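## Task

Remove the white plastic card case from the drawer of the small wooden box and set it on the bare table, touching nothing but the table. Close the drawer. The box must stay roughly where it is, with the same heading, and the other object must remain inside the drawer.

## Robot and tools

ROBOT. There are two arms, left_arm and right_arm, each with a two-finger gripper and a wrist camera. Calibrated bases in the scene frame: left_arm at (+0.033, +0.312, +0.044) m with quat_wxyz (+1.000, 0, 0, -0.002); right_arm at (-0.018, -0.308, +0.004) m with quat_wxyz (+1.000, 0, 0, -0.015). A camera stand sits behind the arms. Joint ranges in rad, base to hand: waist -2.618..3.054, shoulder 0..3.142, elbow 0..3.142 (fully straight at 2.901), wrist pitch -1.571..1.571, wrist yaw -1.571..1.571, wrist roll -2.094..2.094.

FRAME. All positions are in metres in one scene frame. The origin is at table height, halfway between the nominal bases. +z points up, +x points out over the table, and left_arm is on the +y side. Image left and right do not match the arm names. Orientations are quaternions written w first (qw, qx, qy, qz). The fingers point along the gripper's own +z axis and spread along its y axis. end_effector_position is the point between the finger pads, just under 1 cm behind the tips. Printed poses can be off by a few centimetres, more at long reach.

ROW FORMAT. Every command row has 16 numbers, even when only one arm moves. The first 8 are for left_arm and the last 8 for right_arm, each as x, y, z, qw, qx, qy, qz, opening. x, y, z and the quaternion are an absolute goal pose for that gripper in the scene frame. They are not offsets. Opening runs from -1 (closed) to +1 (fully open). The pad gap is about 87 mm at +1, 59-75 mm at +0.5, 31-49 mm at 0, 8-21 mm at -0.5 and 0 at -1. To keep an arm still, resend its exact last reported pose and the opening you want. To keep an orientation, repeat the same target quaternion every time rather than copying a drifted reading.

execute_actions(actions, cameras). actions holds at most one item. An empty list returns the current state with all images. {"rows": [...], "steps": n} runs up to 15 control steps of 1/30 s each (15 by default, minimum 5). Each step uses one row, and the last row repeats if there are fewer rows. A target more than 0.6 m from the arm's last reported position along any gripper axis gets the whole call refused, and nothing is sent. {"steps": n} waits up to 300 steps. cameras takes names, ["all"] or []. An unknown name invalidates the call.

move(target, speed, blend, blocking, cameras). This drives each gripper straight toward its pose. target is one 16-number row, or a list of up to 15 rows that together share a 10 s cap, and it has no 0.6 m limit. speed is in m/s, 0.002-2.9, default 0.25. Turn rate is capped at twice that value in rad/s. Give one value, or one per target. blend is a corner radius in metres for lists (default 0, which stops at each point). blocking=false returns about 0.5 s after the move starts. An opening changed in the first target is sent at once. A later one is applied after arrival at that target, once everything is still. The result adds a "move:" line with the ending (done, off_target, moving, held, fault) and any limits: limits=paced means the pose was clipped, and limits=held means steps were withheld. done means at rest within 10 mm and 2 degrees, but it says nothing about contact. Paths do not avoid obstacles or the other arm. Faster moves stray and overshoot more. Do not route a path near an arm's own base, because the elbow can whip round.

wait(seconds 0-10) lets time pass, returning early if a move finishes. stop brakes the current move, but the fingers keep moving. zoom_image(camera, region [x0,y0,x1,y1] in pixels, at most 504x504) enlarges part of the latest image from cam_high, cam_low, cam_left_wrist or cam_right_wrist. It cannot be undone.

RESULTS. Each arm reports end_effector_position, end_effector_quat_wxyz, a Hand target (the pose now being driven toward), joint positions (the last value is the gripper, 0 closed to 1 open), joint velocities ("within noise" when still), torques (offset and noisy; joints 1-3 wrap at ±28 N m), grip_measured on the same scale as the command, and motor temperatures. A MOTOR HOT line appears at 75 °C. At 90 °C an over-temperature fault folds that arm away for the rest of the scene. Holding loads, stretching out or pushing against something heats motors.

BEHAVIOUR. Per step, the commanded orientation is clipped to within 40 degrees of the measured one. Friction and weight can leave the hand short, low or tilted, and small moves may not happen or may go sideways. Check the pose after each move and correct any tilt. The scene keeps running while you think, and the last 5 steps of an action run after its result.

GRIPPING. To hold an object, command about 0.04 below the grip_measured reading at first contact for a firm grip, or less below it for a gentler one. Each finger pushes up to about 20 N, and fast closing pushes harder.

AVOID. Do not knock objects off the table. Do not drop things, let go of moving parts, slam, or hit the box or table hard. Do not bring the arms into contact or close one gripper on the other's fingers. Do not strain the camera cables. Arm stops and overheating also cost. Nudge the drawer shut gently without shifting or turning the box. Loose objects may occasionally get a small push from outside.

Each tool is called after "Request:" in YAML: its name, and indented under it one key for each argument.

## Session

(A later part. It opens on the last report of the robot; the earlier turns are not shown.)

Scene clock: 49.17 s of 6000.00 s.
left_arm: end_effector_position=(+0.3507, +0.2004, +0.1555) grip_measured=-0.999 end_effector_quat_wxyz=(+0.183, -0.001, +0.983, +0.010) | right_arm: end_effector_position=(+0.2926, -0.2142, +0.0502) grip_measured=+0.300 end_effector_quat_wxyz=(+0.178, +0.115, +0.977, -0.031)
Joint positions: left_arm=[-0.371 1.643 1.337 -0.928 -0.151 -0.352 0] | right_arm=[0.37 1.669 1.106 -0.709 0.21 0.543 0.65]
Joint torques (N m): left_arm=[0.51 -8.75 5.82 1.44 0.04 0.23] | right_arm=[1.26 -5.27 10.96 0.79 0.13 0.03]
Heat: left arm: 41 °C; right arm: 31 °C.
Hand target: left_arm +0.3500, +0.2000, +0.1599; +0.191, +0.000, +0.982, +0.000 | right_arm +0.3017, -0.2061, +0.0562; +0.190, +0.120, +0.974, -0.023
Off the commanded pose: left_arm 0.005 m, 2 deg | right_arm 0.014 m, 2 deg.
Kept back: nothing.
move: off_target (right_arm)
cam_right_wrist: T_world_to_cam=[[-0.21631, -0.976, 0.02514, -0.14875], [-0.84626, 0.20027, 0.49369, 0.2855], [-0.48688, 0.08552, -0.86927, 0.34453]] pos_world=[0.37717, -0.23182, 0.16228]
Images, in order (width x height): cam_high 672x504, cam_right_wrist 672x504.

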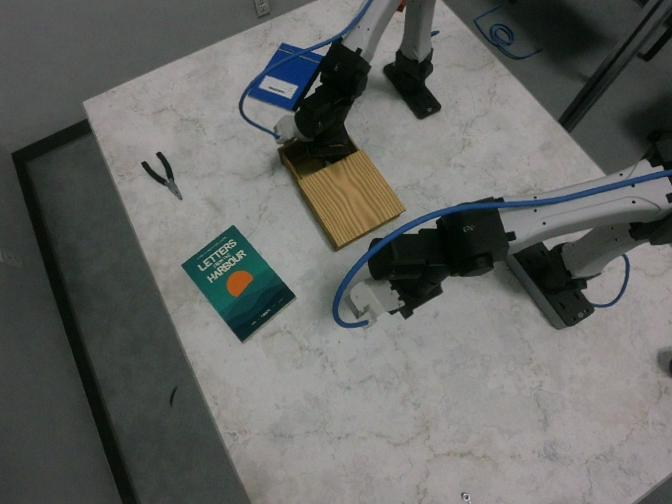

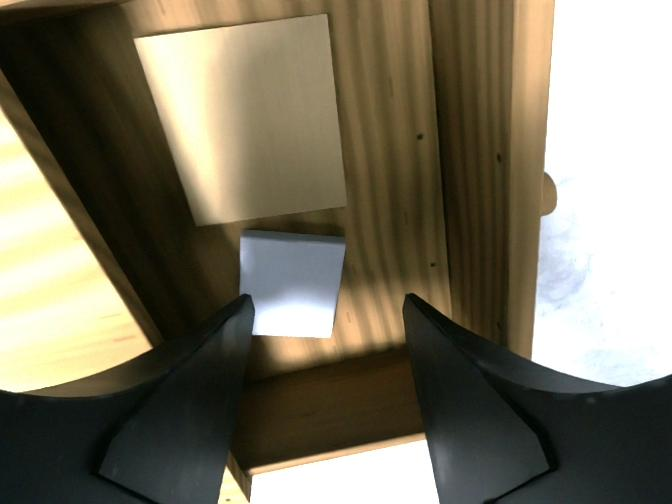

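Request:
move:
  target:
    - [0.35,0.2,0.16,0.191,0,0.982,0,-1,0.299,-0.191,0.052,0.1894,0.1197,0.9743,-0.0233,0.3]
    - [0.35,0.2,0.16,0.191,0,0.982,0,-1,0.297,-0.193,0.022,0.1894,0.1197,0.9743,-0.0233,0.3]
  speed: [0.08,0.06]
  cameras: ["cam_right_wrist"]

Scene clock: 50.87 s of 6000.00 s.
left_arm: end_effector_position=(+0.3507, +0.2004, +0.1555) grip_measured=-0.999 end_effector_quat_wxyz=(+0.183, -0.001, +0.983, +0.010) | right_arm: end_effector_position=(+0.2925, -0.1992, +0.0397) grip_measured=+0.300 end_effector_quat_wxyz=(+0.185, +0.117, +0.975, -0.030)
Joint positions: left_arm=[-0.371 1.643 1.337 -0.928 -0.151 -0.352 0] | right_arm=[0.418 1.693 1.087 -0.664 0.23 0.591 0.65]
Joint torques (N m): left_arm=[0.51 -8.72 5.81 1.44 0.04 0.22] | right_arm=[1.01 -3.54 4.29 1.46 0.11 0.03]
Heat: left arm: 41 °C; right arm: 31 °C.
Hand target: left_arm +0.3500, +0.2000, +0.1599; +0.191, +0.000, +0.982, +0.000 | right_arm +0.2958, -0.1935, +0.0232; +0.189, +0.120, +0.974, -0.024
Off the commanded pose: left_arm 0.005 m, 2 deg | right_arm 0.019 m, 1 deg.
Kept back: nothing.
move: off_target (right_arm)
cam_right_wrist: T_world_to_cam=[[-0.21903, -0.97548, 0.02171, -0.1329], [-0.8526, 0.20217, 0.48186, 0.29015], [-0.47444, 0.08703, -0.87598, 0.33102]] pos_world=[0.37532, -0.21711, 0.15304]

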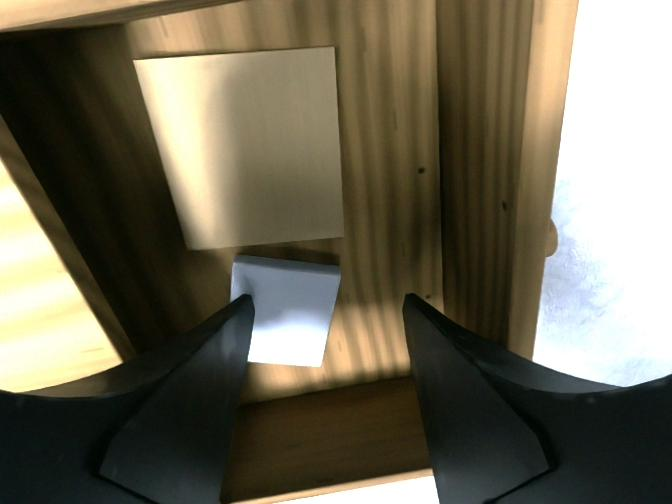

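Request:
move:
  target:
    - [0.35,0.2,0.16,0.191,0,0.982,0,-1,0.303,-0.178,0.056,0.1894,0.1197,0.9743,-0.0233,0.3]
    - [0.35,0.2,0.16,0.191,0,0.982,0,-1,0.301,-0.178,0.020,0.1894,0.1197,0.9743,-0.0233,0.3]
  speed: [0.08,0.06]
  cameras: ["cam_right_wrist"]

Scene clock: 52.87 s of 6000.00 s.
left_arm: end_effector_position=(+0.3507, +0.2004, +0.1555) grip_measured=-0.999 end_effector_quat_wxyz=(+0.183, -0.001, +0.983, +0.010) | right_arm: end_effector_position=(+0.2968, -0.1861, +0.0396) grip_measured=+0.300 end_effector_quat_wxyz=(+0.185, +0.118, +0.975, -0.031)
Joint positions: left_arm=[-0.371 1.643 1.337 -0.928 -0.151 -0.352 0] | right_arm=[0.451 1.729 1.128 -0.678 0.241 0.627 0.65]
Joint torques (N m): left_arm=[0.51 -8.69 5.81 1.44 0.04 0.22] | right_arm=[1.39 -3.62 4.16 1.53 0.11 0.05]
Heat: left arm: 41 °C; right arm: 31 °C.
Hand target: left_arm +0.3500, +0.2000, +0.1599; +0.191, +0.000, +0.982, +0.000 | right_arm +0.2995, -0.1788, +0.0212; +0.188, +0.120, +0.975, -0.024
Off the commanded pose: left_arm 0.005 m, 2 deg | right_arm 0.022 m, 1 deg.
Kept back: nothing.
move: off_target (right_arm)
cam_right_wrist: T_world_to_cam=[[-0.22272, -0.97464, 0.02187, -0.11791], [-0.85192, 0.20549, 0.48167, 0.29173], [-0.47394, 0.08864, -0.87608, 0.33202]] pos_world=[0.37963, -0.2043, 0.15293]

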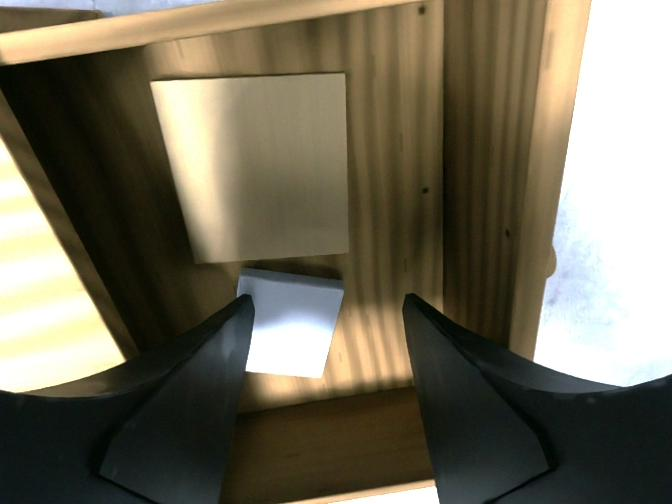

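Request:
move:
  target:
    - [0.35,0.2,0.16,0.191,0,0.982,0,-1,0.303,-0.190,0.060,0.1894,0.1197,0.9743,-0.0233,0.3]
    - [0.35,0.2,0.16,0.191,0,0.982,0,-1,0.303,-0.184,0.060,0.182,0.131,0.976,0.035,0.1]
  speed: [0.08,0.08]
  cameras: ["cam_right_wrist"]

Scene clock: 55.90 s of 6000.00 s.
left_arm: end_effector_position=(+0.3507, +0.2004, +0.1555) grip_measured=-0.999 end_effector_quat_wxyz=(+0.183, -0.001, +0.983, +0.010) | right_arm: end_effector_position=(+0.2971, -0.1847, +0.0484) grip_measured=+0.101 end_effector_quat_wxyz=(+0.160, +0.131, +0.978, +0.020)
Joint positions: left_arm=[-0.371 1.643 1.337 -0.928 -0.151 -0.352 0] | right_arm=[0.391 1.713 1.149 -0.705 0.115 0.609 0.55]
Joint torques (N m): left_arm=[0.53 -8.69 5.82 1.44 0.04 0.22] | right_arm=[-0.61 -9.42 6.99 0.99 0.01 -0.25]
Heat: left arm: 41 °C; right arm: 32 °C.
Hand target: left_arm +0.3500, +0.2000, +0.1599; +0.191, +0.000, +0.982, +0.000 | right_arm +0.3029, -0.1841, +0.0600; +0.182, +0.131, +0.974, +0.034
Off the commanded pose: left_arm 0.005 m, 2 deg | right_arm 0.013 m, 3 deg.
Kept back: nothing.
move: off_target (right_arm); target 2's new opening was sent with right_arm's hand 0.013 m and 3 deg from that target
cam_right_wrist: T_world_to_cam=[[-0.23012, -0.97024, -0.07541, -0.10886], [-0.83166, 0.15583, 0.53297, 0.26978], [-0.50535, 0.18537, -0.84277, 0.36533]] pos_world=[0.38394, -0.21538, 0.15589]

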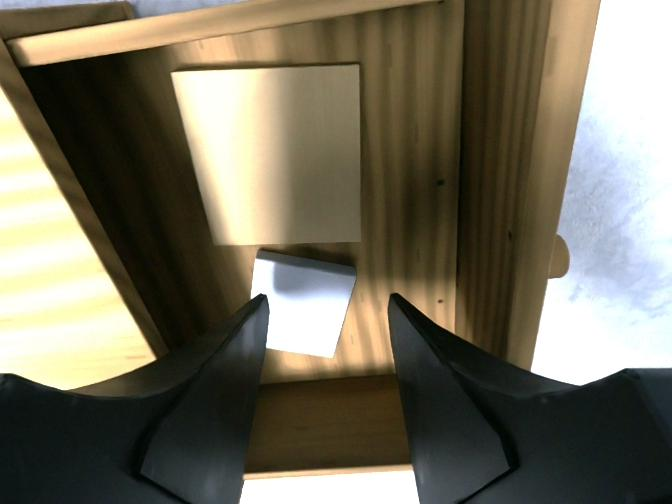

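Request:
move:
  target:
    - [0.35,0.2,0.16,0.191,0,0.982,0,-1,0.2955,-0.167,0.058,0.182,0.131,0.974,0.036,0.1]
    - [0.35,0.2,0.16,0.191,0,0.982,0,-1,0.2935,-0.168,0.020,0.182,0.131,0.974,0.036,0.1]
  speed: [0.08,0.06]
  cameras: ["cam_right_wrist"]

Scene clock: 57.80 s of 6000.00 s.
left_arm: end_effector_position=(+0.3507, +0.2004, +0.1555) grip_measured=-0.999 end_effector_quat_wxyz=(+0.183, -0.001, +0.983, +0.010) | right_arm: end_effector_position=(+0.2878, -0.1732, +0.0367) grip_measured=+0.100 end_effector_quat_wxyz=(+0.173, +0.128, +0.976, +0.030)
Joint positions: left_arm=[-0.371 1.643 1.337 -0.928 -0.151 -0.352 0] | right_arm=[0.434 1.686 1.062 -0.616 0.123 0.643 0.55]
Joint torques (N m): left_arm=[0.55 -8.73 5.82 1.44 0.04 0.22] | right_arm=[0.81 -3.69 3.93 1.58 0.14 0.01]
Heat: left arm: 42 °C; right arm: 32 °C.
Hand target: left_arm +0.3500, +0.2000, +0.1599; +0.191, +0.000, +0.982, +0.000 | right_arm +0.2922, -0.1685, +0.0211; +0.181, +0.131, +0.974, +0.035
Off the commanded pose: left_arm 0.005 m, 2 deg | right_arm 0.018 m, 1 deg.
Kept back: nothing.
move: off_target (right_arm)
cam_right_wrist: T_world_to_cam=[[-0.21978, -0.97069, -0.09723, -0.10305], [-0.8481, 0.14086, 0.51078, 0.26946], [-0.48211, 0.19472, -0.8542, 0.34394]] pos_world=[0.3717, -0.20496, 0.14614]

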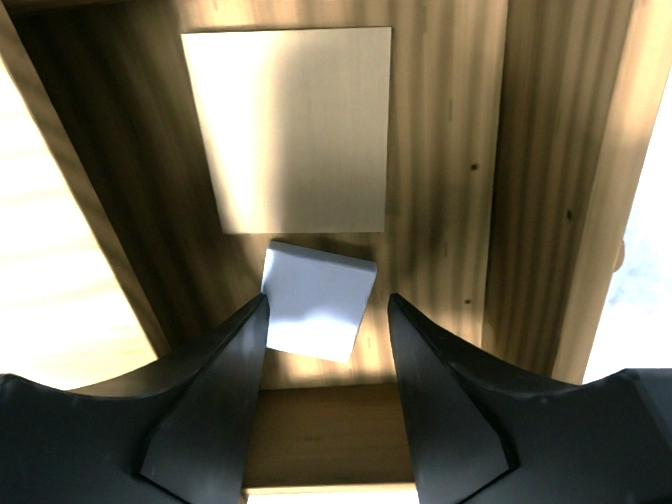

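Request:
move:
  target:
    - [0.35,0.2,0.16,0.191,0,0.982,0,-1,0.2960,-0.160,0.054,0.182,0.131,0.974,0.036,0.1]
    - [0.35,0.2,0.16,0.191,0,0.982,0,-1,0.2940,-0.1605,0.018,0.182,0.131,0.974,0.036,0.1]
  speed: [0.08,0.06]
  cameras: ["cam_right_wrist"]

Scene clock: 60.07 s of 6000.00 s.
left_arm: end_effector_position=(+0.3507, +0.2004, +0.1555) grip_measured=-0.999 end_effector_quat_wxyz=(+0.183, -0.001, +0.983, +0.010) | right_arm: end_effector_position=(+0.2958, -0.1629, +0.0369) grip_measured=+0.100 end_effector_quat_wxyz=(+0.188, +0.130, +0.973, +0.043)
Joint positions: left_arm=[-0.371 1.643 1.337 -0.928 -0.151 -0.352 0] | right_arm=[0.45 1.694 1.064 -0.57 0.123 0.663 0.55]
Joint torques (N m): left_arm=[0.49 -8.7 5.76 1.44 0.04 0.22] | right_arm=[1.32 -3.14 4.64 1.29 0.25 0.04]
Heat: left arm: 42 °C; right arm: 32 °C.
Hand target: left_arm +0.3500, +0.2000, +0.1599; +0.191, +0.000, +0.982, +0.000 | right_arm +0.2930, -0.1610, +0.0189; +0.182, +0.131, +0.974, +0.036
Off the commanded pose: left_arm 0.005 m, 2 deg | right_arm 0.019 m, 1 deg.
Kept back: nothing.
move: off_target (right_arm)
cam_right_wrist: T_world_to_cam=[[-0.21759, -0.9678, -0.12653, -0.09038], [-0.8652, 0.13125, 0.48394, 0.27917], [-0.45176, 0.21478, -0.8659, 0.34073]] pos_world=[0.37579, -0.19729, 0.1485]

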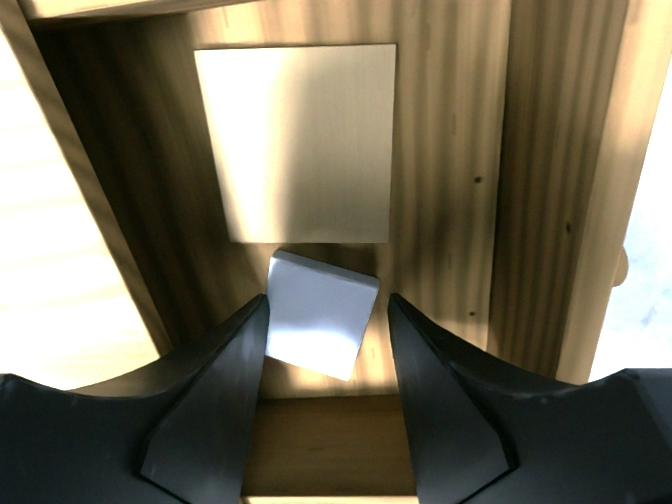

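Request:
move:
  target:
    - [0.35,0.2,0.16,0.191,0,0.982,0,-1,0.2960,-0.162,0.080,0.182,0.131,0.974,0.036,0.15]
    - [0.35,0.2,0.16,0.191,0,0.982,0,-1,0.2960,-0.150,0.070,0.182,0.131,0.974,0.036,0.15]
  speed: [0.08,0.06]
  cameras: ["cam_right_wrist","cam_high"]

Scene clock: 62.63 s of 6000.00 s.
left_arm: end_effector_position=(+0.3507, +0.2004, +0.1555) grip_measured=-0.999 end_effector_quat_wxyz=(+0.183, -0.001, +0.983, +0.010) | right_arm: end_effector_position=(+0.2827, -0.1564, +0.0601) grip_measured=+0.150 end_effector_quat_wxyz=(+0.156, +0.126, +0.979, +0.027)
Joint positions: left_arm=[-0.371 1.643 1.337 -0.928 -0.151 -0.352 0] | right_arm=[0.482 1.694 1.177 -0.76 0.125 0.689 0.575]
Joint torques (N m): left_arm=[0.5 -8.68 5.83 1.43 0.04 0.22] | right_arm=[0.8 -6.72 10.35 0.98 0.24 -0.03]
Heat: left arm: 42 °C; right arm: 32 °C.
Hand target: left_arm +0.3500, +0.2000, +0.1599; +0.191, +0.000, +0.982, +0.000 | right_arm +0.2955, -0.1502, +0.0704; +0.182, +0.131, +0.974, +0.036
Off the commanded pose: left_arm 0.005 m, 2 deg | right_arm 0.018 m, 3 deg.
Kept back: nothing.
move: off_target (right_arm)
cam_right_wrist: T_world_to_cam=[[-0.21866, -0.97193, -0.08681, -0.08673], [-0.83073, 0.13875, 0.53911, 0.2439], [-0.51193, 0.19, -0.83775, 0.36498]] pos_world=[0.3705, -0.18748, 0.16674]
Images, in order (width x height): cam_high 672x504, cam_right_wrist 672x504.

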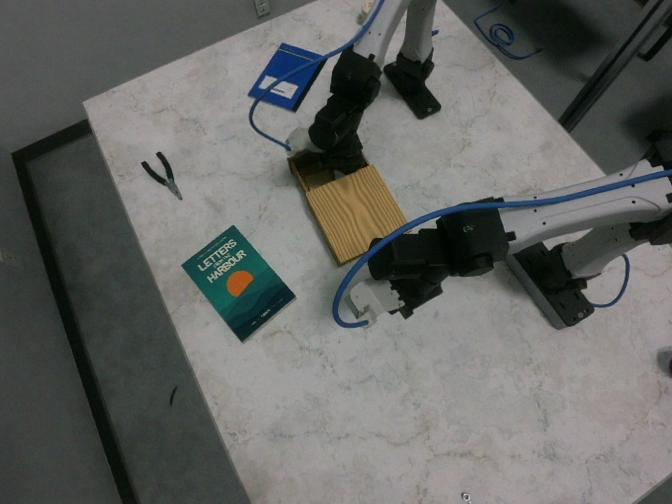

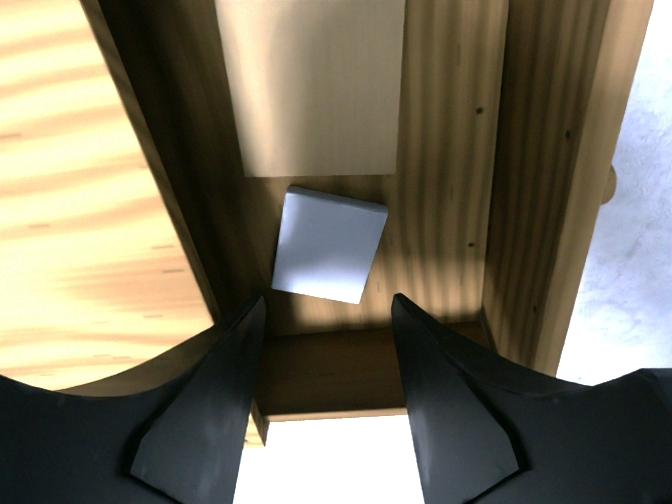

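Request:
move:
  target:
    - [0.35,0.2,0.16,0.191,0,0.982,0,-1,0.300,-0.1505,0.062,0.176,0.1985,0.966,0.0214,0.15]
    - [0.35,0.2,0.16,0.191,0,0.982,0,-1,0.2955,-0.1515,0.020,0.176,0.1985,0.966,0.0214,0.15]
  speed: [0.08,0.06]
  cameras: ["cam_right_wrist"]

Scene clock: 65.40 s of 6000.00 s.
left_arm: end_effector_position=(+0.3507, +0.2004, +0.1555) grip_measured=-0.999 end_effector_quat_wxyz=(+0.183, -0.001, +0.983, +0.010) | right_arm: end_effector_position=(+0.2930, -0.1574, +0.0371) grip_measured=+0.150 end_effector_quat_wxyz=(+0.173, +0.197, +0.965, +0.018)
Joint positions: left_arm=[-0.371 1.643 1.337 -0.928 -0.151 -0.352 0] | right_arm=[0.482 1.733 1.122 -0.658 0.179 0.828 0.575]
Joint torques (N m): left_arm=[0.5 -8.72 5.81 1.44 0.04 0.23] | right_arm=[1.32 -3.88 4.31 1.37 0.23 0.02]
Heat: left arm: 42 °C; right arm: 32 °C.
Hand target: left_arm +0.3500, +0.2000, +0.1599; +0.191, +0.000, +0.982, +0.000 | right_arm +0.2945, -0.1521, +0.0210; +0.175, +0.198, +0.964, +0.021
Off the commanded pose: left_arm 0.005 m, 2 deg | right_arm 0.018 m, 0 deg.
Kept back: nothing.
move: off_target (right_arm)
cam_right_wrist: T_world_to_cam=[[-0.3558, -0.92936, -0.09853, -0.04016], [-0.81801, 0.2587, 0.51374, 0.28098], [-0.45196, 0.26338, -0.85227, 0.34563]] pos_world=[0.37177, -0.20105, 0.14626]

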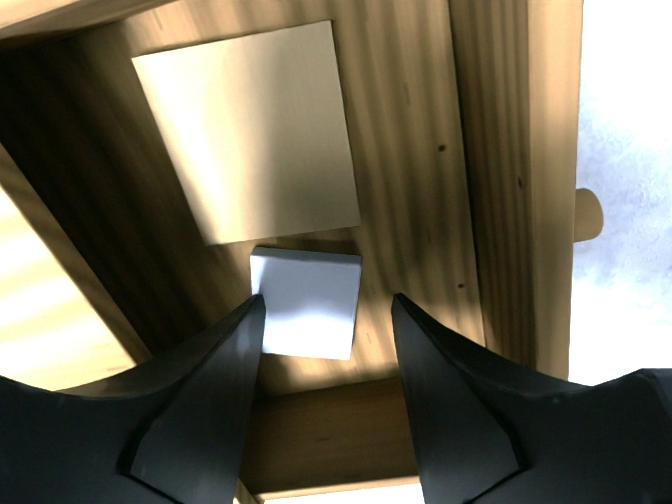

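Request:
move:
  target:
    - [0.35,0.2,0.16,0.191,0,0.982,0,-1,0.300,-0.150,0.073,0.176,0.1985,0.966,0.0214,0.15]
    - [0.35,0.2,0.16,0.191,0,0.982,0,-1,0.3035,-0.142,0.068,0.176,0.1985,0.966,0.0214,0.15]
    - [0.35,0.2,0.16,0.191,0,0.982,0,-1,0.2985,-0.1425,0.018,0.176,0.1985,0.966,0.0214,0.15]
  speed: [0.08,0.06,0.06]
  cameras: ["cam_right_wrist"]

Scene clock: 71.00 s of 6000.00 s.
left_arm: end_effector_position=(+0.3507, +0.2004, +0.1555) grip_measured=-0.999 end_effector_quat_wxyz=(+0.183, -0.001, +0.983, +0.010) | right_arm: end_effector_position=(+0.2971, -0.1474, +0.0369) grip_measured=+0.150 end_effector_quat_wxyz=(+0.175, +0.197, +0.964, +0.021)
Joint positions: left_arm=[-0.371 1.643 1.337 -0.928 -0.151 -0.352 0] | right_arm=[0.504 1.758 1.15 -0.658 0.185 0.848 0.575]
Joint torques (N m): left_arm=[0.53 -8.72 5.86 1.44 0.04 0.23] | right_arm=[1.2 -3.75 4.31 1.37 0.13 0.01]
Heat: left arm: 43 °C; right arm: 32 °C.
Hand target: left_arm +0.3500, +0.2000, +0.1599; +0.191, +0.000, +0.982, +0.000 | right_arm +0.2974, -0.1431, +0.0190; +0.175, +0.198, +0.964, +0.021
Off the commanded pose: left_arm 0.005 m, 2 deg | right_arm 0.020 m, 0 deg.
Kept back: nothing.
move: off_target (right_arm)
cam_right_wrist: T_world_to_cam=[[-0.3535, -0.92969, -0.10352, -0.02995], [-0.82141, 0.25556, 0.50988, 0.28259], [-0.44757, 0.26527, -0.854, 0.34373]] pos_world=[0.37538, -0.19125, 0.14635]

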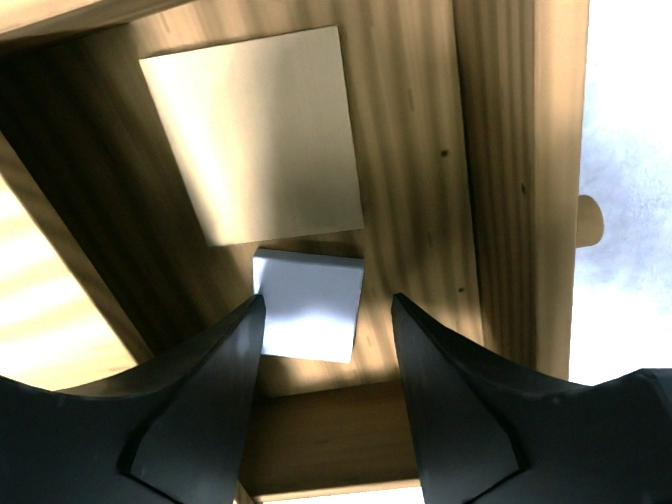

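Request:
move:
  target:
    - [0.35,0.2,0.16,0.191,0,0.982,0,-1,0.302,-0.145,0.090,0.176,0.1985,0.966,0.0214,0.15]
    - [0.35,0.2,0.16,0.191,0,0.982,0,-1,0.308,-0.110,0.090,0.1686,0.206,0.967,0.06,-1]
    - [0.35,0.2,0.16,0.191,0,0.982,0,-1,0.307,-0.104,0.045,0.1686,0.206,0.967,0.06,-1]
  speed: [0.1,0.1,0.06]
  cameras: ["cam_right_wrist"]

Scene clock: 75.93 s of 6000.00 s.
left_arm: end_effector_position=(+0.3507, +0.2004, +0.1555) grip_measured=-0.999 end_effector_quat_wxyz=(+0.183, -0.001, +0.983, +0.010) | right_arm: end_effector_position=(+0.3039, -0.1097, +0.0511) grip_measured=-0.999 end_effector_quat_wxyz=(+0.165, +0.203, +0.964, +0.055)
Joint positions: left_arm=[-0.371 1.643 1.337 -0.928 -0.151 -0.352 0] | right_arm=[0.558 1.806 1.262 -0.706 0.139 0.921 0]
Joint torques (N m): left_arm=[0.53 -8.73 5.83 1.44 0.03 0.23] | right_arm=[0.84 -5.75 7.17 1.09 0.14 -0.03]
Heat: left arm: 43 °C; right arm: 32 °C.
Hand target: left_arm +0.3500, +0.2000, +0.1599; +0.191, +0.000, +0.982, +0.000 | right_arm +0.3068, -0.1041, +0.0452; +0.168, +0.205, +0.962, +0.060
Off the commanded pose: left_arm 0.005 m, 2 deg | right_arm 0.009 m, 1 deg.
Kept back: nothing.
move: done; target 2's new opening was sent with right_arm's hand 0.020 m and 3 deg from that target
cam_right_wrist: T_world_to_cam=[[-0.35554, -0.9195, -0.16766, 0.01389], [-0.8179, 0.21926, 0.53195, 0.26512], [-0.45237, 0.32626, -0.83001, 0.35587]] pos_world=[0.38276, -0.16146, 0.15668]

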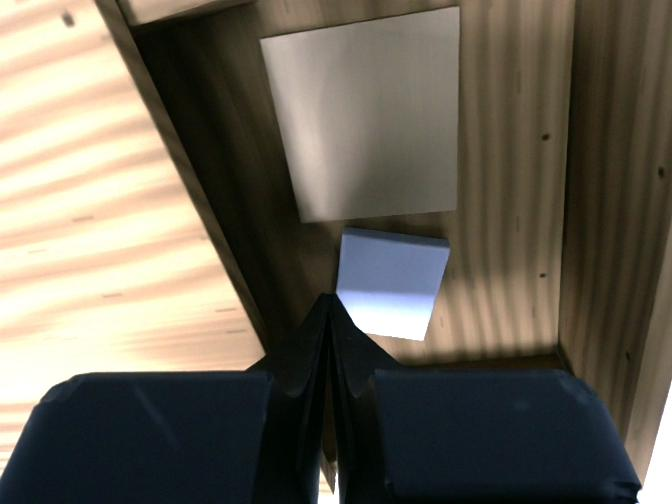

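Request:
move:
  target:
    - [0.35,0.2,0.16,0.191,0,0.982,0,-1,0.308,-0.099,0.024,0.1686,0.206,0.964,0.06,-1]
    - [0.35,0.2,0.16,0.191,0,0.982,0,-1,0.306,-0.140,0.026,0.1686,0.206,0.964,0.06,-1]
  speed: [0.06,0.05]
  cameras: ["cam_right_wrist"]

Scene clock: 78.17 s of 6000.00 s.
left_arm: end_effector_position=(+0.3507, +0.2004, +0.1555) grip_measured=-0.999 end_effector_quat_wxyz=(+0.183, -0.001, +0.983, +0.010) | right_arm: end_effector_position=(+0.3110, -0.1185, +0.0394) grip_measured=-1.000 end_effector_quat_wxyz=(+0.168, +0.206, +0.959, +0.097)
Joint positions: left_arm=[-0.371 1.643 1.337 -0.928 -0.151 -0.352 0] | right_arm=[0.493 1.78 1.161 -0.564 0.056 0.875 0]
Joint torques (N m): left_arm=[0.53 -8.73 5.81 1.43 0.05 0.22] | right_arm=[-1.61 -6.6 4.27 0.75 0.55 -0.48]
Heat: left arm: 44 °C; right arm: 32 °C.
Hand target: left_arm +0.3500, +0.2000, +0.1599; +0.191, +0.000, +0.982, +0.000 | right_arm +0.3054, -0.1394, +0.0265; +0.167, +0.205, +0.963, +0.060
Off the commanded pose: left_arm 0.005 m, 2 deg | right_arm 0.026 m, 4 deg.
Kept back: nothing.
move: off_target (right_arm)
cam_right_wrist: T_world_to_cam=[[-0.34375, -0.90468, -0.25179, 0.0079], [-0.83208, 0.16914, 0.52824, 0.27771], [-0.43529, 0.39109, -0.8109, 0.35379]] pos_world=[0.3878, -0.17819, 0.14218]

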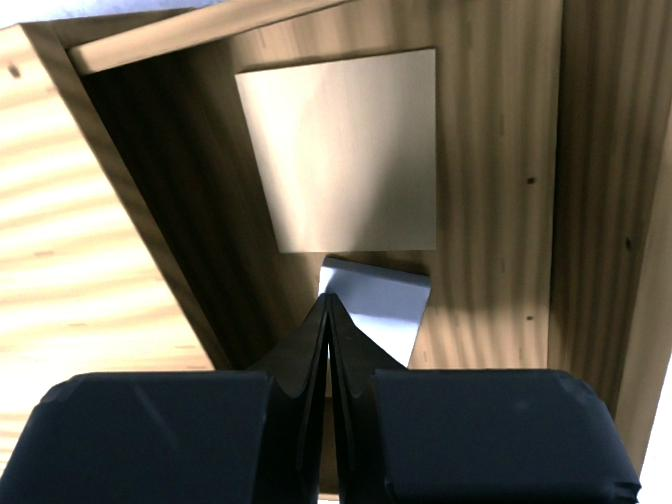

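Request:
move:
  target:
    - [0.35,0.2,0.16,0.191,0,0.982,0,-1,0.309,-0.108,0.075,0.1686,0.206,0.964,0.06,-1]
    - [0.35,0.2,0.16,0.191,0,0.982,0,-1,0.312,-0.090,0.070,0.1686,0.206,0.964,0.08,-1]
    - [0.35,0.2,0.16,0.191,0,0.982,0,-1,0.310,-0.088,0.022,0.1686,0.206,0.964,0.08,-1]
  speed: [0.08,0.06,0.06]
  cameras: ["cam_right_wrist"]

Scene clock: 81.83 s of 6000.00 s.
left_arm: end_effector_position=(+0.3507, +0.2004, +0.1555) grip_measured=-0.999 end_effector_quat_wxyz=(+0.183, -0.001, +0.983, +0.010) | right_arm: end_effector_position=(+0.3088, -0.0950, +0.0406) grip_measured=-1.000 end_effector_quat_wxyz=(+0.169, +0.204, +0.961, +0.078)
Joint positions: left_arm=[-0.371 1.643 1.337 -0.928 -0.151 -0.352 0] | right_arm=[0.572 1.832 1.241 -0.623 0.115 0.939 0]
Joint torques (N m): left_arm=[0.53 -8.73 5.83 1.42 0.05 0.23] | right_arm=[1.35 -4.33 5.05 1.42 0.12 -0.01]
Heat: left arm: 44 °C; right arm: 32 °C.
Hand target: left_arm +0.3500, +0.2000, +0.1599; +0.191, +0.000, +0.982, +0.000 | right_arm +0.3088, -0.0887, +0.0227; +0.167, +0.205, +0.961, +0.079
Off the commanded pose: left_arm 0.005 m, 2 deg | right_arm 0.020 m, 0 deg.
Kept back: nothing.
move: off_target (right_arm)
cam_right_wrist: T_world_to_cam=[[-0.34683, -0.9132, -0.21394, 0.02719], [-0.82833, 0.19123, 0.5266, 0.27221], [-0.43998, 0.35985, -0.82275, 0.3436]] pos_world=[0.38609, -0.15087, 0.14517]

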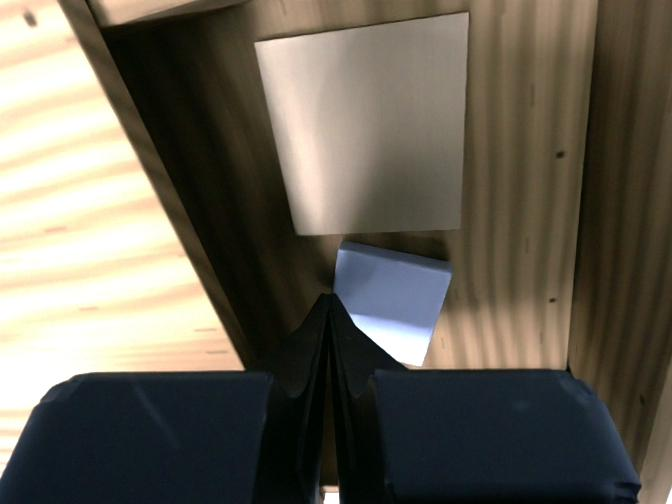

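Request:
move:
  target:
    - [0.35,0.2,0.16,0.191,0,0.982,0,-1,0.312,-0.100,0.10,0.1686,0.206,0.964,0.08,-1]
    - [0.35,0.2,0.16,0.191,0,0.982,0,-1,0.305,-0.092,0.09,0.182,0.0575,0.937,0.2953,-1]
    - [0.35,0.2,0.16,0.191,0,0.982,0,-1,0.308,-0.085,0.045,0.182,0.0575,0.937,0.2953,-1]
  speed: [0.1,0.15,0.06]
  cameras: ["cam_right_wrist","cam_high","cam_low"]

Scene clock: 87.93 s of 6000.00 s.
left_arm: end_effector_position=(+0.3507, +0.2004, +0.1555) grip_measured=-0.999 end_effector_quat_wxyz=(+0.183, -0.001, +0.983, +0.010) | right_arm: end_effector_position=(+0.3072, -0.0894, +0.0496) grip_measured=-1.000 end_effector_quat_wxyz=(+0.181, +0.061, +0.937, +0.292)
Joint positions: left_arm=[-0.371 1.643 1.337 -0.928 -0.151 -0.352 0] | right_arm=[0.403 1.711 0.966 -0.21 -0.36 0.619 0]
Joint torques (N m): left_arm=[0.53 -8.72 5.82 1.43 0.05 0.22] | right_arm=[1.02 -5.22 7.1 1.47 -0.17 -0.17]
Heat: left arm: 44 °C; right arm: 33 °C.
Hand target: left_arm +0.3500, +0.2000, +0.1599; +0.191, +0.000, +0.982, +0.000 | right_arm +0.3078, -0.0852, +0.0451; +0.182, +0.057, +0.936, +0.295
Off the commanded pose: left_arm 0.005 m, 2 deg | right_arm 0.006 m, 1 deg.
Kept back: nothing.
move: done
cam_right_wrist: T_world_to_cam=[[0.01097, -0.82562, -0.56412, -0.05095], [-0.8805, -0.27536, 0.38587, 0.24638], [-0.47392, 0.49248, -0.72998, 0.36599]] pos_world=[0.39095, -0.15446, 0.14335]
Images, in order (width x height): cam_high 672x504, cam_low 672x504, cam_right_wrist 672x504.

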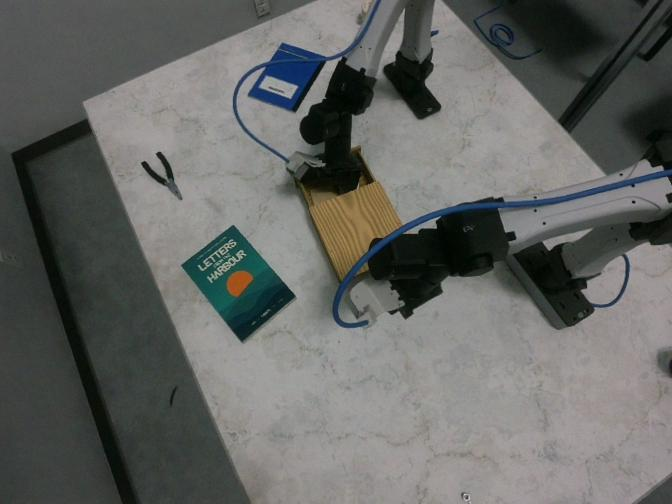

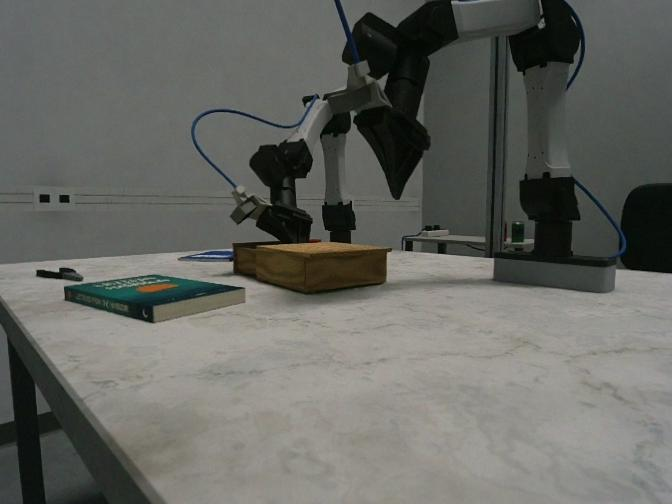

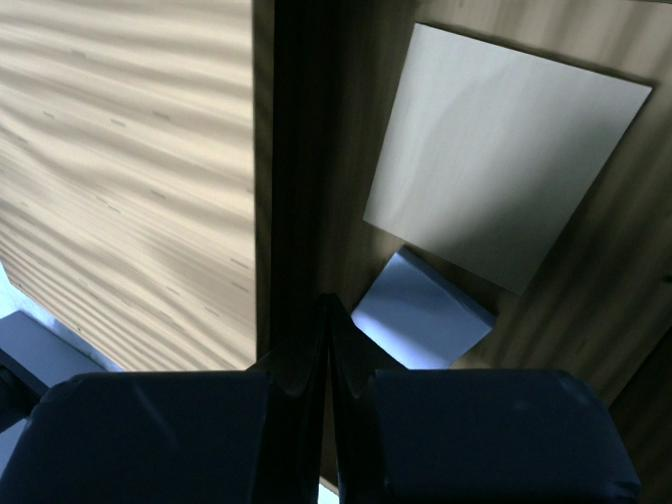

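Request:
move:
  target:
    - [0.35,0.2,0.16,0.191,0,0.982,0,-1,0.309,-0.081,0.018,0.182,0.0575,0.937,0.2953,-1]
    - [0.35,0.2,0.16,0.191,0,0.982,0,-1,0.309,-0.125,0.022,0.182,0.0575,0.937,0.2953,-1]
  speed: [0.05,0.05]
  cameras: ["cam_right_wrist","cam_high"]

Scene clock: 90.53 s of 6000.00 s.
left_arm: end_effector_position=(+0.3507, +0.2004, +0.1555) grip_measured=-0.999 end_effector_quat_wxyz=(+0.183, -0.001, +0.983, +0.010) | right_arm: end_effector_position=(+0.3175, -0.1055, +0.0336) grip_measured=-1.000 end_effector_quat_wxyz=(+0.189, +0.050, +0.924, +0.329)
Joint positions: left_arm=[-0.371 1.643 1.337 -0.928 -0.151 -0.352 0] | right_arm=[0.314 1.76 0.905 -0.074 -0.475 0.554 0]
Joint torques (N m): left_arm=[0.51 -8.75 5.79 1.43 0.04 0.23] | right_arm=[-1.92 -7.58 4.89 0.76 0.24 -0.6]
Heat: left arm: 44 °C; right arm: 33 °C.
Hand target: left_arm +0.3500, +0.2000, +0.1599; +0.191, +0.000, +0.982, +0.000 | right_arm +0.3087, -0.1242, +0.0220; +0.181, +0.057, +0.936, +0.296
Off the commanded pose: left_arm 0.005 m, 2 deg | right_arm 0.024 m, 4 deg.
Kept back: nothing.
move: off_target (right_arm)
cam_right_wrist: T_world_to_cam=[[0.05135, -0.78194, -0.62124, -0.07965], [-0.88339, -0.32571, 0.33695, 0.25443], [-0.46582, 0.53149, -0.70748, 0.36788]] pos_world=[0.40022, -0.17494, 0.12505]
Images, in order (width x height): cam_high 672x504, cam_right_wrist 672x504.

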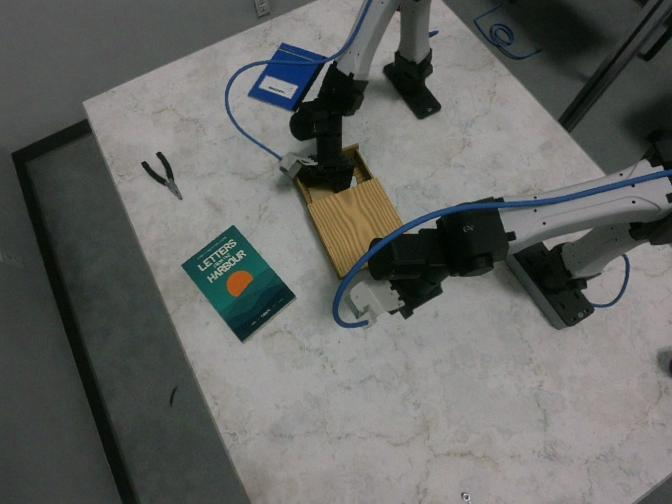

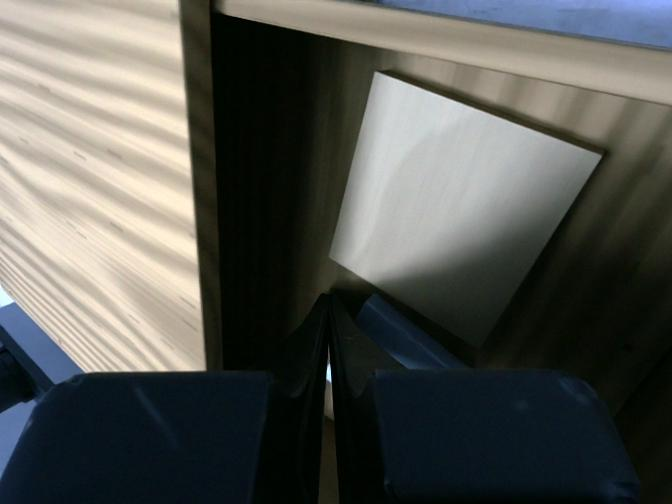

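Request:
move:
  target:
    - [0.35,0.2,0.16,0.191,0,0.982,0,-1,0.305,-0.088,0.028,0.182,0.0575,0.937,0.2953,-1]
    - [0.35,0.2,0.16,0.191,0,0.982,0,-1,0.293,-0.085,0.022,0.182,0.0575,0.937,0.2953,-1]
    - [0.35,0.2,0.16,0.191,0,0.982,0,-1,0.291,-0.140,0.020,0.182,0.0575,0.937,0.2953,-1]
  speed: [0.05,0.05,0.05]
  cameras: ["cam_right_wrist"]

Scene clock: 94.00 s of 6000.00 s.
left_arm: end_effector_position=(+0.3507, +0.2004, +0.1555) grip_measured=-0.999 end_effector_quat_wxyz=(+0.183, -0.001, +0.983, +0.010) | right_arm: end_effector_position=(+0.3023, -0.1215, +0.0330) grip_measured=-1.000 end_effector_quat_wxyz=(+0.194, +0.050, +0.922, +0.330)
Joint positions: left_arm=[-0.371 1.643 1.337 -0.928 -0.151 -0.352 0] | right_arm=[0.278 1.692 0.819 -0.06 -0.495 0.522 0]
Joint torques (N m): left_arm=[0.53 -8.69 5.83 1.43 0.03 0.22] | right_arm=[-1.72 -6.97 4.75 0.66 0.25 -0.57]
Motor temperatures (°C): left_arm=[25 45 35 31 24 26 23] | right_arm=[25 33 31 30 27 27 27]
Heat: left arm: 45 °C; right arm: 33 °C.
Hand target: left_arm +0.3500, +0.2000, +0.1599; +0.191, +0.000, +0.982, +0.000 | right_arm +0.2908, -0.1390, +0.0201; +0.181, +0.057, +0.936, +0.296
Off the commanded pose: left_arm 0.005 m, 2 deg | right_arm 0.025 m, 5 deg.
Kept back: nothing.
move: off_target (right_arm)
cam_right_wrist: T_world_to_cam=[[0.05581, -0.78093, -0.62211, -0.09308], [-0.88759, -0.32415, 0.32728, 0.23778], [-0.45724, 0.53392, -0.71124, 0.36675]] pos_world=[0.38394, -0.19143, 0.12512]

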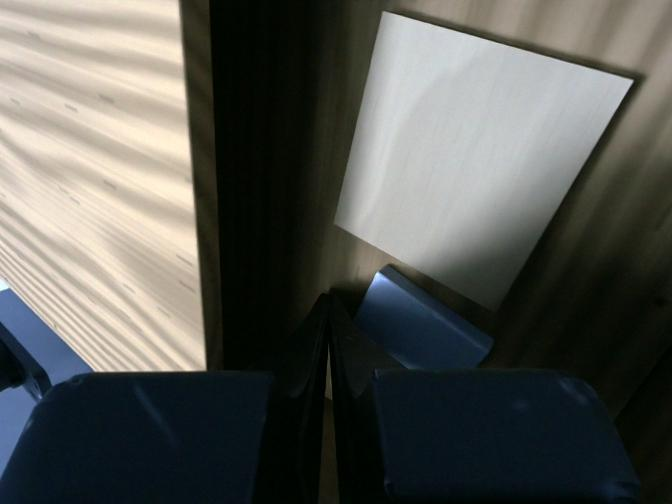

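Request:
move:
  target:
    - [0.35,0.2,0.16,0.191,0,0.982,0,-1,0.294,-0.112,0.040,0.182,0.0575,0.937,0.2953,-1]
    - [0.35,0.2,0.16,0.191,0,0.982,0,-1,0.294,-0.107,0.032,0.182,0.0575,0.937,0.2953,-1]
    - [0.35,0.2,0.16,0.191,0,0.982,0,-1,0.290,-0.165,0.036,0.182,0.0575,0.937,0.2953,-1]
  speed: [0.05,0.05,0.04]
  cameras: ["cam_right_wrist","cam_high"]

Scene clock: 97.80 s of 6000.00 s.
left_arm: end_effector_position=(+0.3507, +0.2004, +0.1555) grip_measured=-0.999 end_effector_quat_wxyz=(+0.183, -0.001, +0.983, +0.010) | right_arm: end_effector_position=(+0.2946, -0.1574, +0.0334) grip_measured=-1.000 end_effector_quat_wxyz=(+0.178, +0.061, +0.934, +0.304)
Joint positions: left_arm=[-0.371 1.643 1.337 -0.928 -0.151 -0.352 0] | right_arm=[0.186 1.653 0.829 -0.207 -0.502 0.428 0]
Joint torques (N m): left_arm=[0.47 -8.76 5.81 1.44 0.04 0.23] | right_arm=[-1.13 -7.95 6.2 0.85 -0.14 -0.42]
Heat: left arm: 45 °C; right arm: 33 °C.
Hand target: left_arm +0.3500, +0.2000, +0.1599; +0.191, +0.000, +0.982, +0.000 | right_arm +0.2901, -0.1647, +0.0357; +0.182, +0.058, +0.936, +0.295
Off the commanded pose: left_arm 0.005 m, 2 deg | right_arm 0.009 m, 1 deg.
Kept back: nothing.
move: done
cam_right_wrist: T_world_to_cam=[[0.01434, -0.81179, -0.58377, -0.11431], [-0.87784, -0.28976, 0.38137, 0.21995], [-0.47874, 0.50699, -0.71678, 0.38498]] pos_world=[0.37903, -0.22424, 0.12533]
Images, in order (width x height): cam_high 672x504, cam_right_wrist 672x504.

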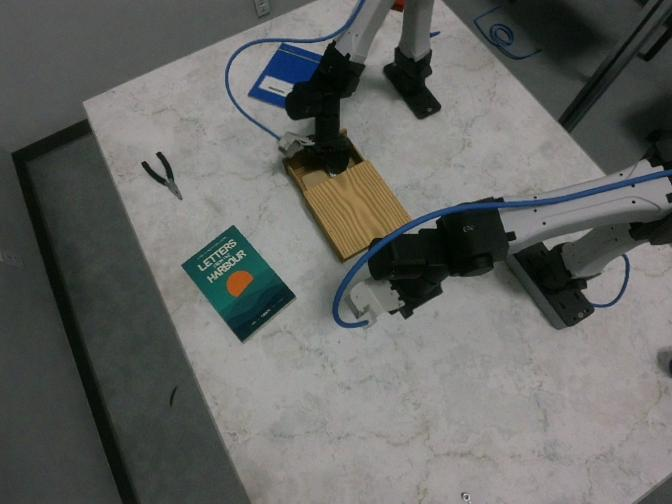

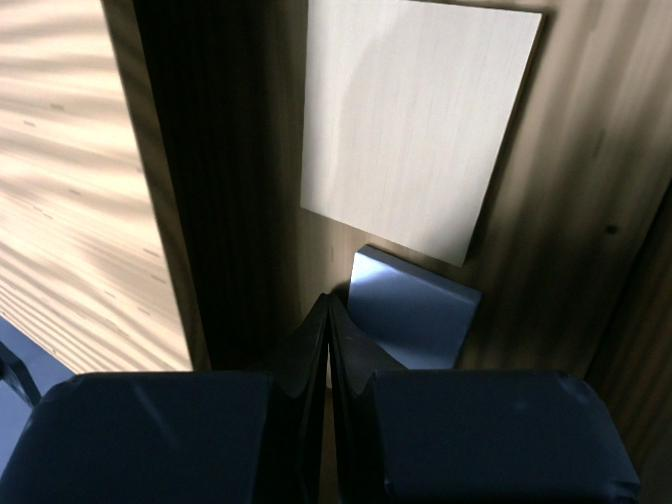

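Request:
move:
  target:
    - [0.35,0.2,0.16,0.191,0,0.982,0,-1,0.296,-0.158,0.06,0.182,0.0575,0.937,0.2953,-1]
    - [0.35,0.2,0.16,0.191,0,0.982,0,-1,0.296,-0.185,0.13,0.1894,0.1197,0.9743,-0.0233,-1]
    - [0.35,0.2,0.16,0.191,0,0.982,0,-1,0.300,-0.185,0.128,0.1894,0.1197,0.9743,-0.0233,0.15]
  speed: [0.1,0.15,0.1]
  cameras: ["cam_right_wrist","cam_high"]

Request:
zoom_image:
  camera: "cam_high"
  region: [270, 100, 420, 250]

Scene clock: 102.97 s of 6000.00 s.
left_arm: end_effector_position=(+0.3507, +0.2004, +0.1555) grip_measured=-0.999 end_effector_quat_wxyz=(+0.183, -0.001, +0.983, +0.010) | right_arm: end_effector_position=(+0.2907, -0.1873, +0.1229) grip_measured=+0.149 end_effector_quat_wxyz=(+0.178, +0.116, +0.977, -0.023)
Joint positions: left_arm=[-0.371 1.643 1.337 -0.928 -0.151 -0.352 0] | right_arm=[0.444 1.647 1.377 -1.01 0.218 0.618 0.575]
Joint torques (N m): left_arm=[0.5 -8.7 5.83 1.43 0.04 0.23] | right_arm=[0.4 -4.81 11.45 0.72 0.29 -0.08]
Heat: left arm: 45 °C; right arm: 33 °C.
Hand target: left_arm +0.3500, +0.2001, +0.1599; +0.191, +0.000, +0.982, +0.000 | right_arm +0.2998, -0.1850, +0.1281; +0.190, +0.120, +0.974, -0.023
Off the commanded pose: left_arm 0.005 m, 2 deg | right_arm 0.011 m, 1 deg.
Kept back: nothing.
move: off_target (right_arm); target 3's new opening was sent with right_arm's hand 0.011 m and 1 deg from that target
cam_right_wrist: T_world_to_cam=[[-0.21478, -0.97662, 0.00868, -0.12332], [-0.84762, 0.19081, 0.4951, 0.24106], [-0.48518, 0.09898, -0.86879, 0.40652]] pos_world=[0.37508, -0.20668, 0.23491]
Images, in order (width x height): cam_high 672x504, cam_right_wrist 672x504.

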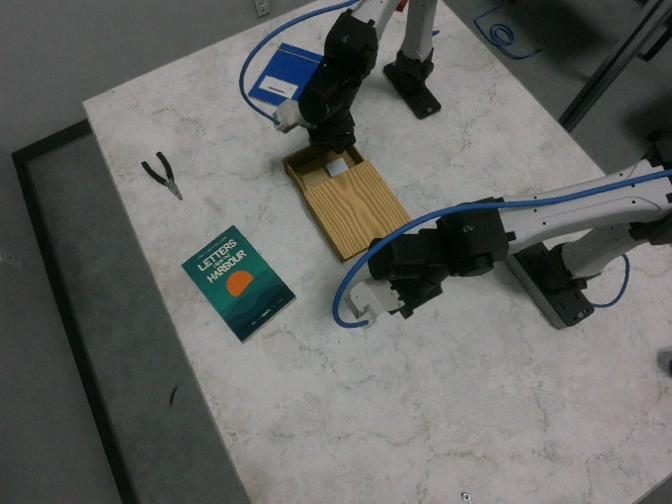

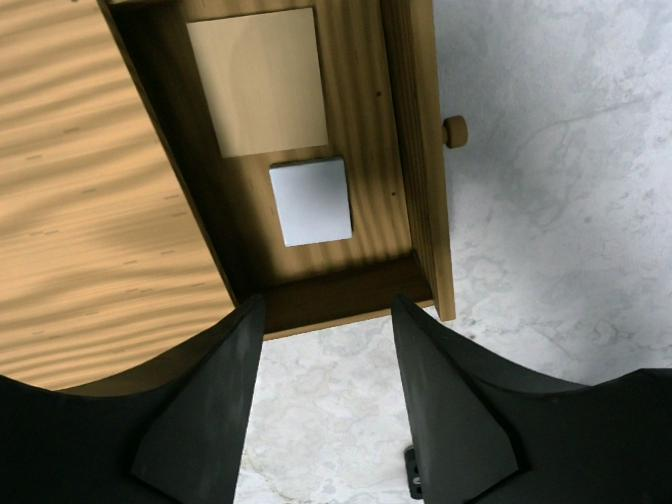

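Scaled by 3.360 from the camera's image (finer frame: 960x720).

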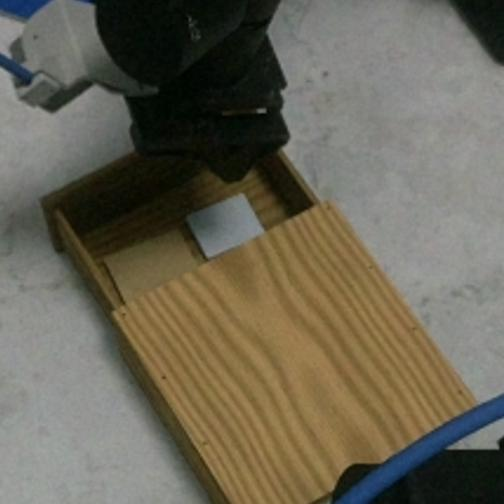

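Request:
move:
  target:
    - [0.35,0.2,0.16,0.191,0,0.982,0,-1,0.300,-0.174,0.065,0.1907,0.0428,0.981,-0.0083,0.2]
  speed: 0.1
  cameras: ["cam_right_wrist"]

Scene clock: 104.93 s of 6000.00 s.
left_arm: end_effector_position=(+0.3507, +0.2004, +0.1555) grip_measured=-0.999 end_effector_quat_wxyz=(+0.183, -0.001, +0.983, +0.010) | right_arm: end_effector_position=(+0.2984, -0.1787, +0.0712) grip_measured=+0.200 end_effector_quat_wxyz=(+0.191, +0.051, +0.980, -0.012)
Joint positions: left_arm=[-0.371 1.643 1.337 -0.928 -0.151 -0.352 0] | right_arm=[0.459 1.682 1.201 -0.755 0.197 0.501 0.6]
Joint torques (N m): left_arm=[0.47 -8.7 5.79 1.45 0.04 0.23] | right_arm=[0.81 -5.15 7.23 1.06 0.01 -0.25]
Heat: left arm: 45 °C; right arm: 33 °C.
Hand target: left_arm +0.3500, +0.2001, +0.1599; +0.191, +0.000, +0.982, +0.000 | right_arm +0.2999, -0.1741, +0.0651; +0.191, +0.043, +0.981, -0.008
Off the commanded pose: left_arm 0.005 m, 2 deg | right_arm 0.008 m, 1 deg.
Kept back: nothing.
move: done
cam_right_wrist: T_world_to_cam=[[-0.08594, -0.99624, 0.01092, -0.15492], [-0.87737, 0.08087, 0.47296, 0.26232], [-0.47206, 0.03107, -0.88102, 0.34924]] pos_world=[0.3817, -0.1864, 0.18532]

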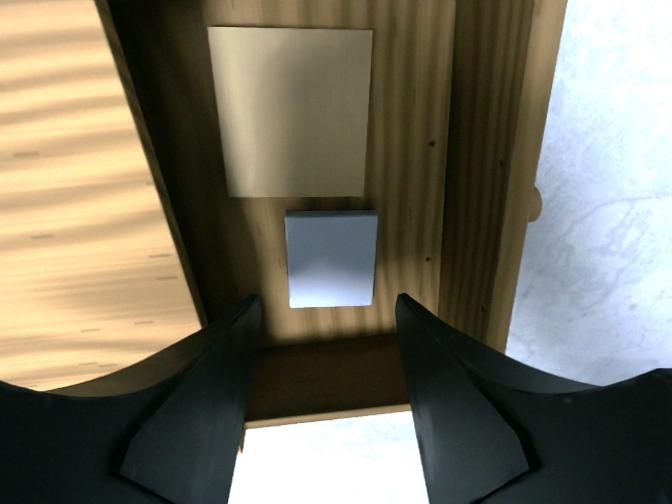

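Request:
move:
  target:
    - [0.35,0.2,0.16,0.191,0,0.982,0,-1,0.299,-0.1742,0.018,0.1907,0.0428,0.981,-0.0083,0.2]
  speed: 0.06
  cameras: ["cam_right_wrist"]

Scene clock: 106.20 s of 6000.00 s.
left_arm: end_effector_position=(+0.3507, +0.2004, +0.1555) grip_measured=-0.999 end_effector_quat_wxyz=(+0.183, -0.001, +0.983, +0.010) | right_arm: end_effector_position=(+0.2938, -0.1812, +0.0325) grip_measured=+0.200 end_effector_quat_wxyz=(+0.185, +0.045, +0.982, -0.017)
Joint positions: left_arm=[-0.371 1.643 1.337 -0.928 -0.151 -0.352 0] | right_arm=[0.459 1.723 1.089 -0.618 0.197 0.489 0.6]
Joint torques (N m): left_arm=[0.54 -8.72 5.81 1.43 0.04 0.23] | right_arm=[0.84 -3.86 5.31 1.45 0.09 -0.05]
Heat: left arm: 45 °C; right arm: 33 °C.
Hand target: left_arm +0.3500, +0.2001, +0.1599; +0.191, +0.000, +0.982, +0.000 | right_arm +0.2980, -0.1747, +0.0188; +0.190, +0.043, +0.981, -0.009
Off the commanded pose: left_arm 0.005 m, 2 deg | right_arm 0.017 m, 1 deg.
Kept back: nothing.
move: off_target (right_arm)
cam_right_wrist: T_world_to_cam=[[-0.07463, -0.99696, 0.02217, -0.16116], [-0.87142, 0.07601, 0.48461, 0.27366], [-0.48482, 0.01685, -0.87445, 0.31413]] pos_world=[0.37874, -0.18677, 0.14565]

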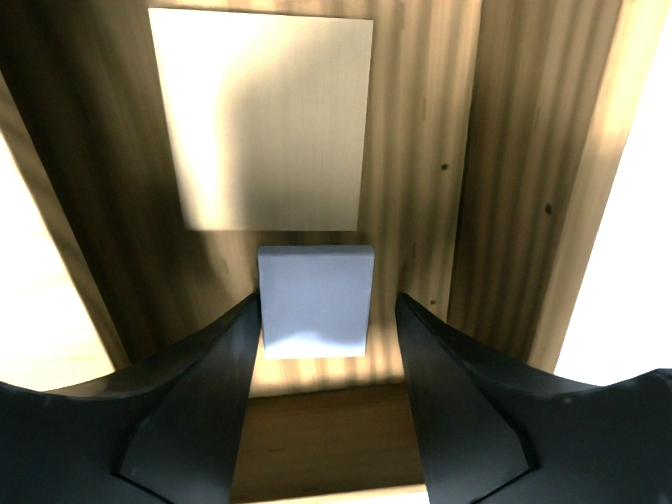

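Depth .0325 = floor; both sides straddled. Close.

Request:
move:
  target:
    - [0.35,0.2,0.16,0.191,0,0.982,0,-1,0.295,-0.1785,0.025,0.1907,0.0428,0.981,-0.0083,-0.2]
  speed: 0.06
  cameras: ["cam_right_wrist"]

Scene clock: 106.93 s of 6000.00 s.
left_arm: end_effector_position=(+0.3507, +0.2004, +0.1555) grip_measured=-0.999 end_effector_quat_wxyz=(+0.183, -0.001, +0.983, +0.010) | right_arm: end_effector_position=(+0.2954, -0.1775, +0.0317) grip_measured=-0.001 end_effector_quat_wxyz=(+0.189, +0.042, +0.981, -0.009)
Joint positions: left_arm=[-0.371 1.643 1.337 -0.928 -0.151 -0.352 0] | right_arm=[0.462 1.723 1.083 -0.598 0.186 0.486 0.499]
Joint torques (N m): left_arm=[0.53 -8.77 5.81 1.43 0.05 0.23] | right_arm=[-0.01 -6.11 5.09 1.09 0.13 -0.14]
Heat: left arm: 45 °C; right arm: 33 °C.
Hand target: left_arm +0.3500, +0.2001, +0.1599; +0.191, +0.000, +0.982, +0.000 | right_arm +0.2948, -0.1785, +0.0251; +0.190, +0.043, +0.981, -0.008
Off the commanded pose: left_arm 0.005 m, 2 deg | right_arm 0.007 m, 0 deg.
Kept back: nothing.
move: done
cam_right_wrist: T_world_to_cam=[[-0.06619, -0.99778, 0.00759, -0.15953], [-0.87613, 0.06176, 0.47811, 0.27427], [-0.47751, 0.025, -0.87827, 0.31353]] pos_world=[0.37945, -0.18395, 0.14544]

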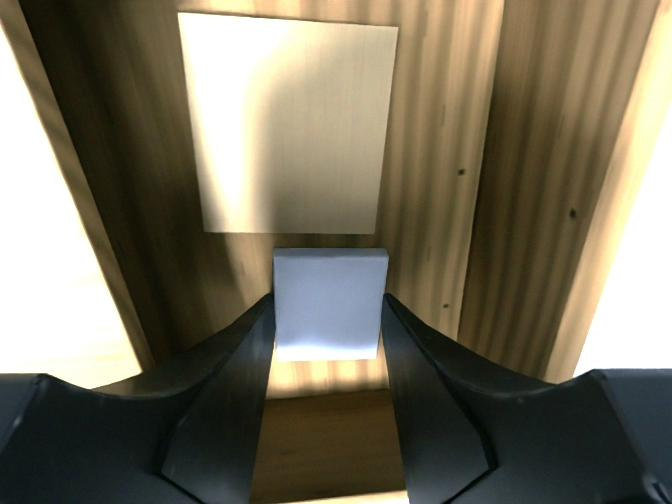

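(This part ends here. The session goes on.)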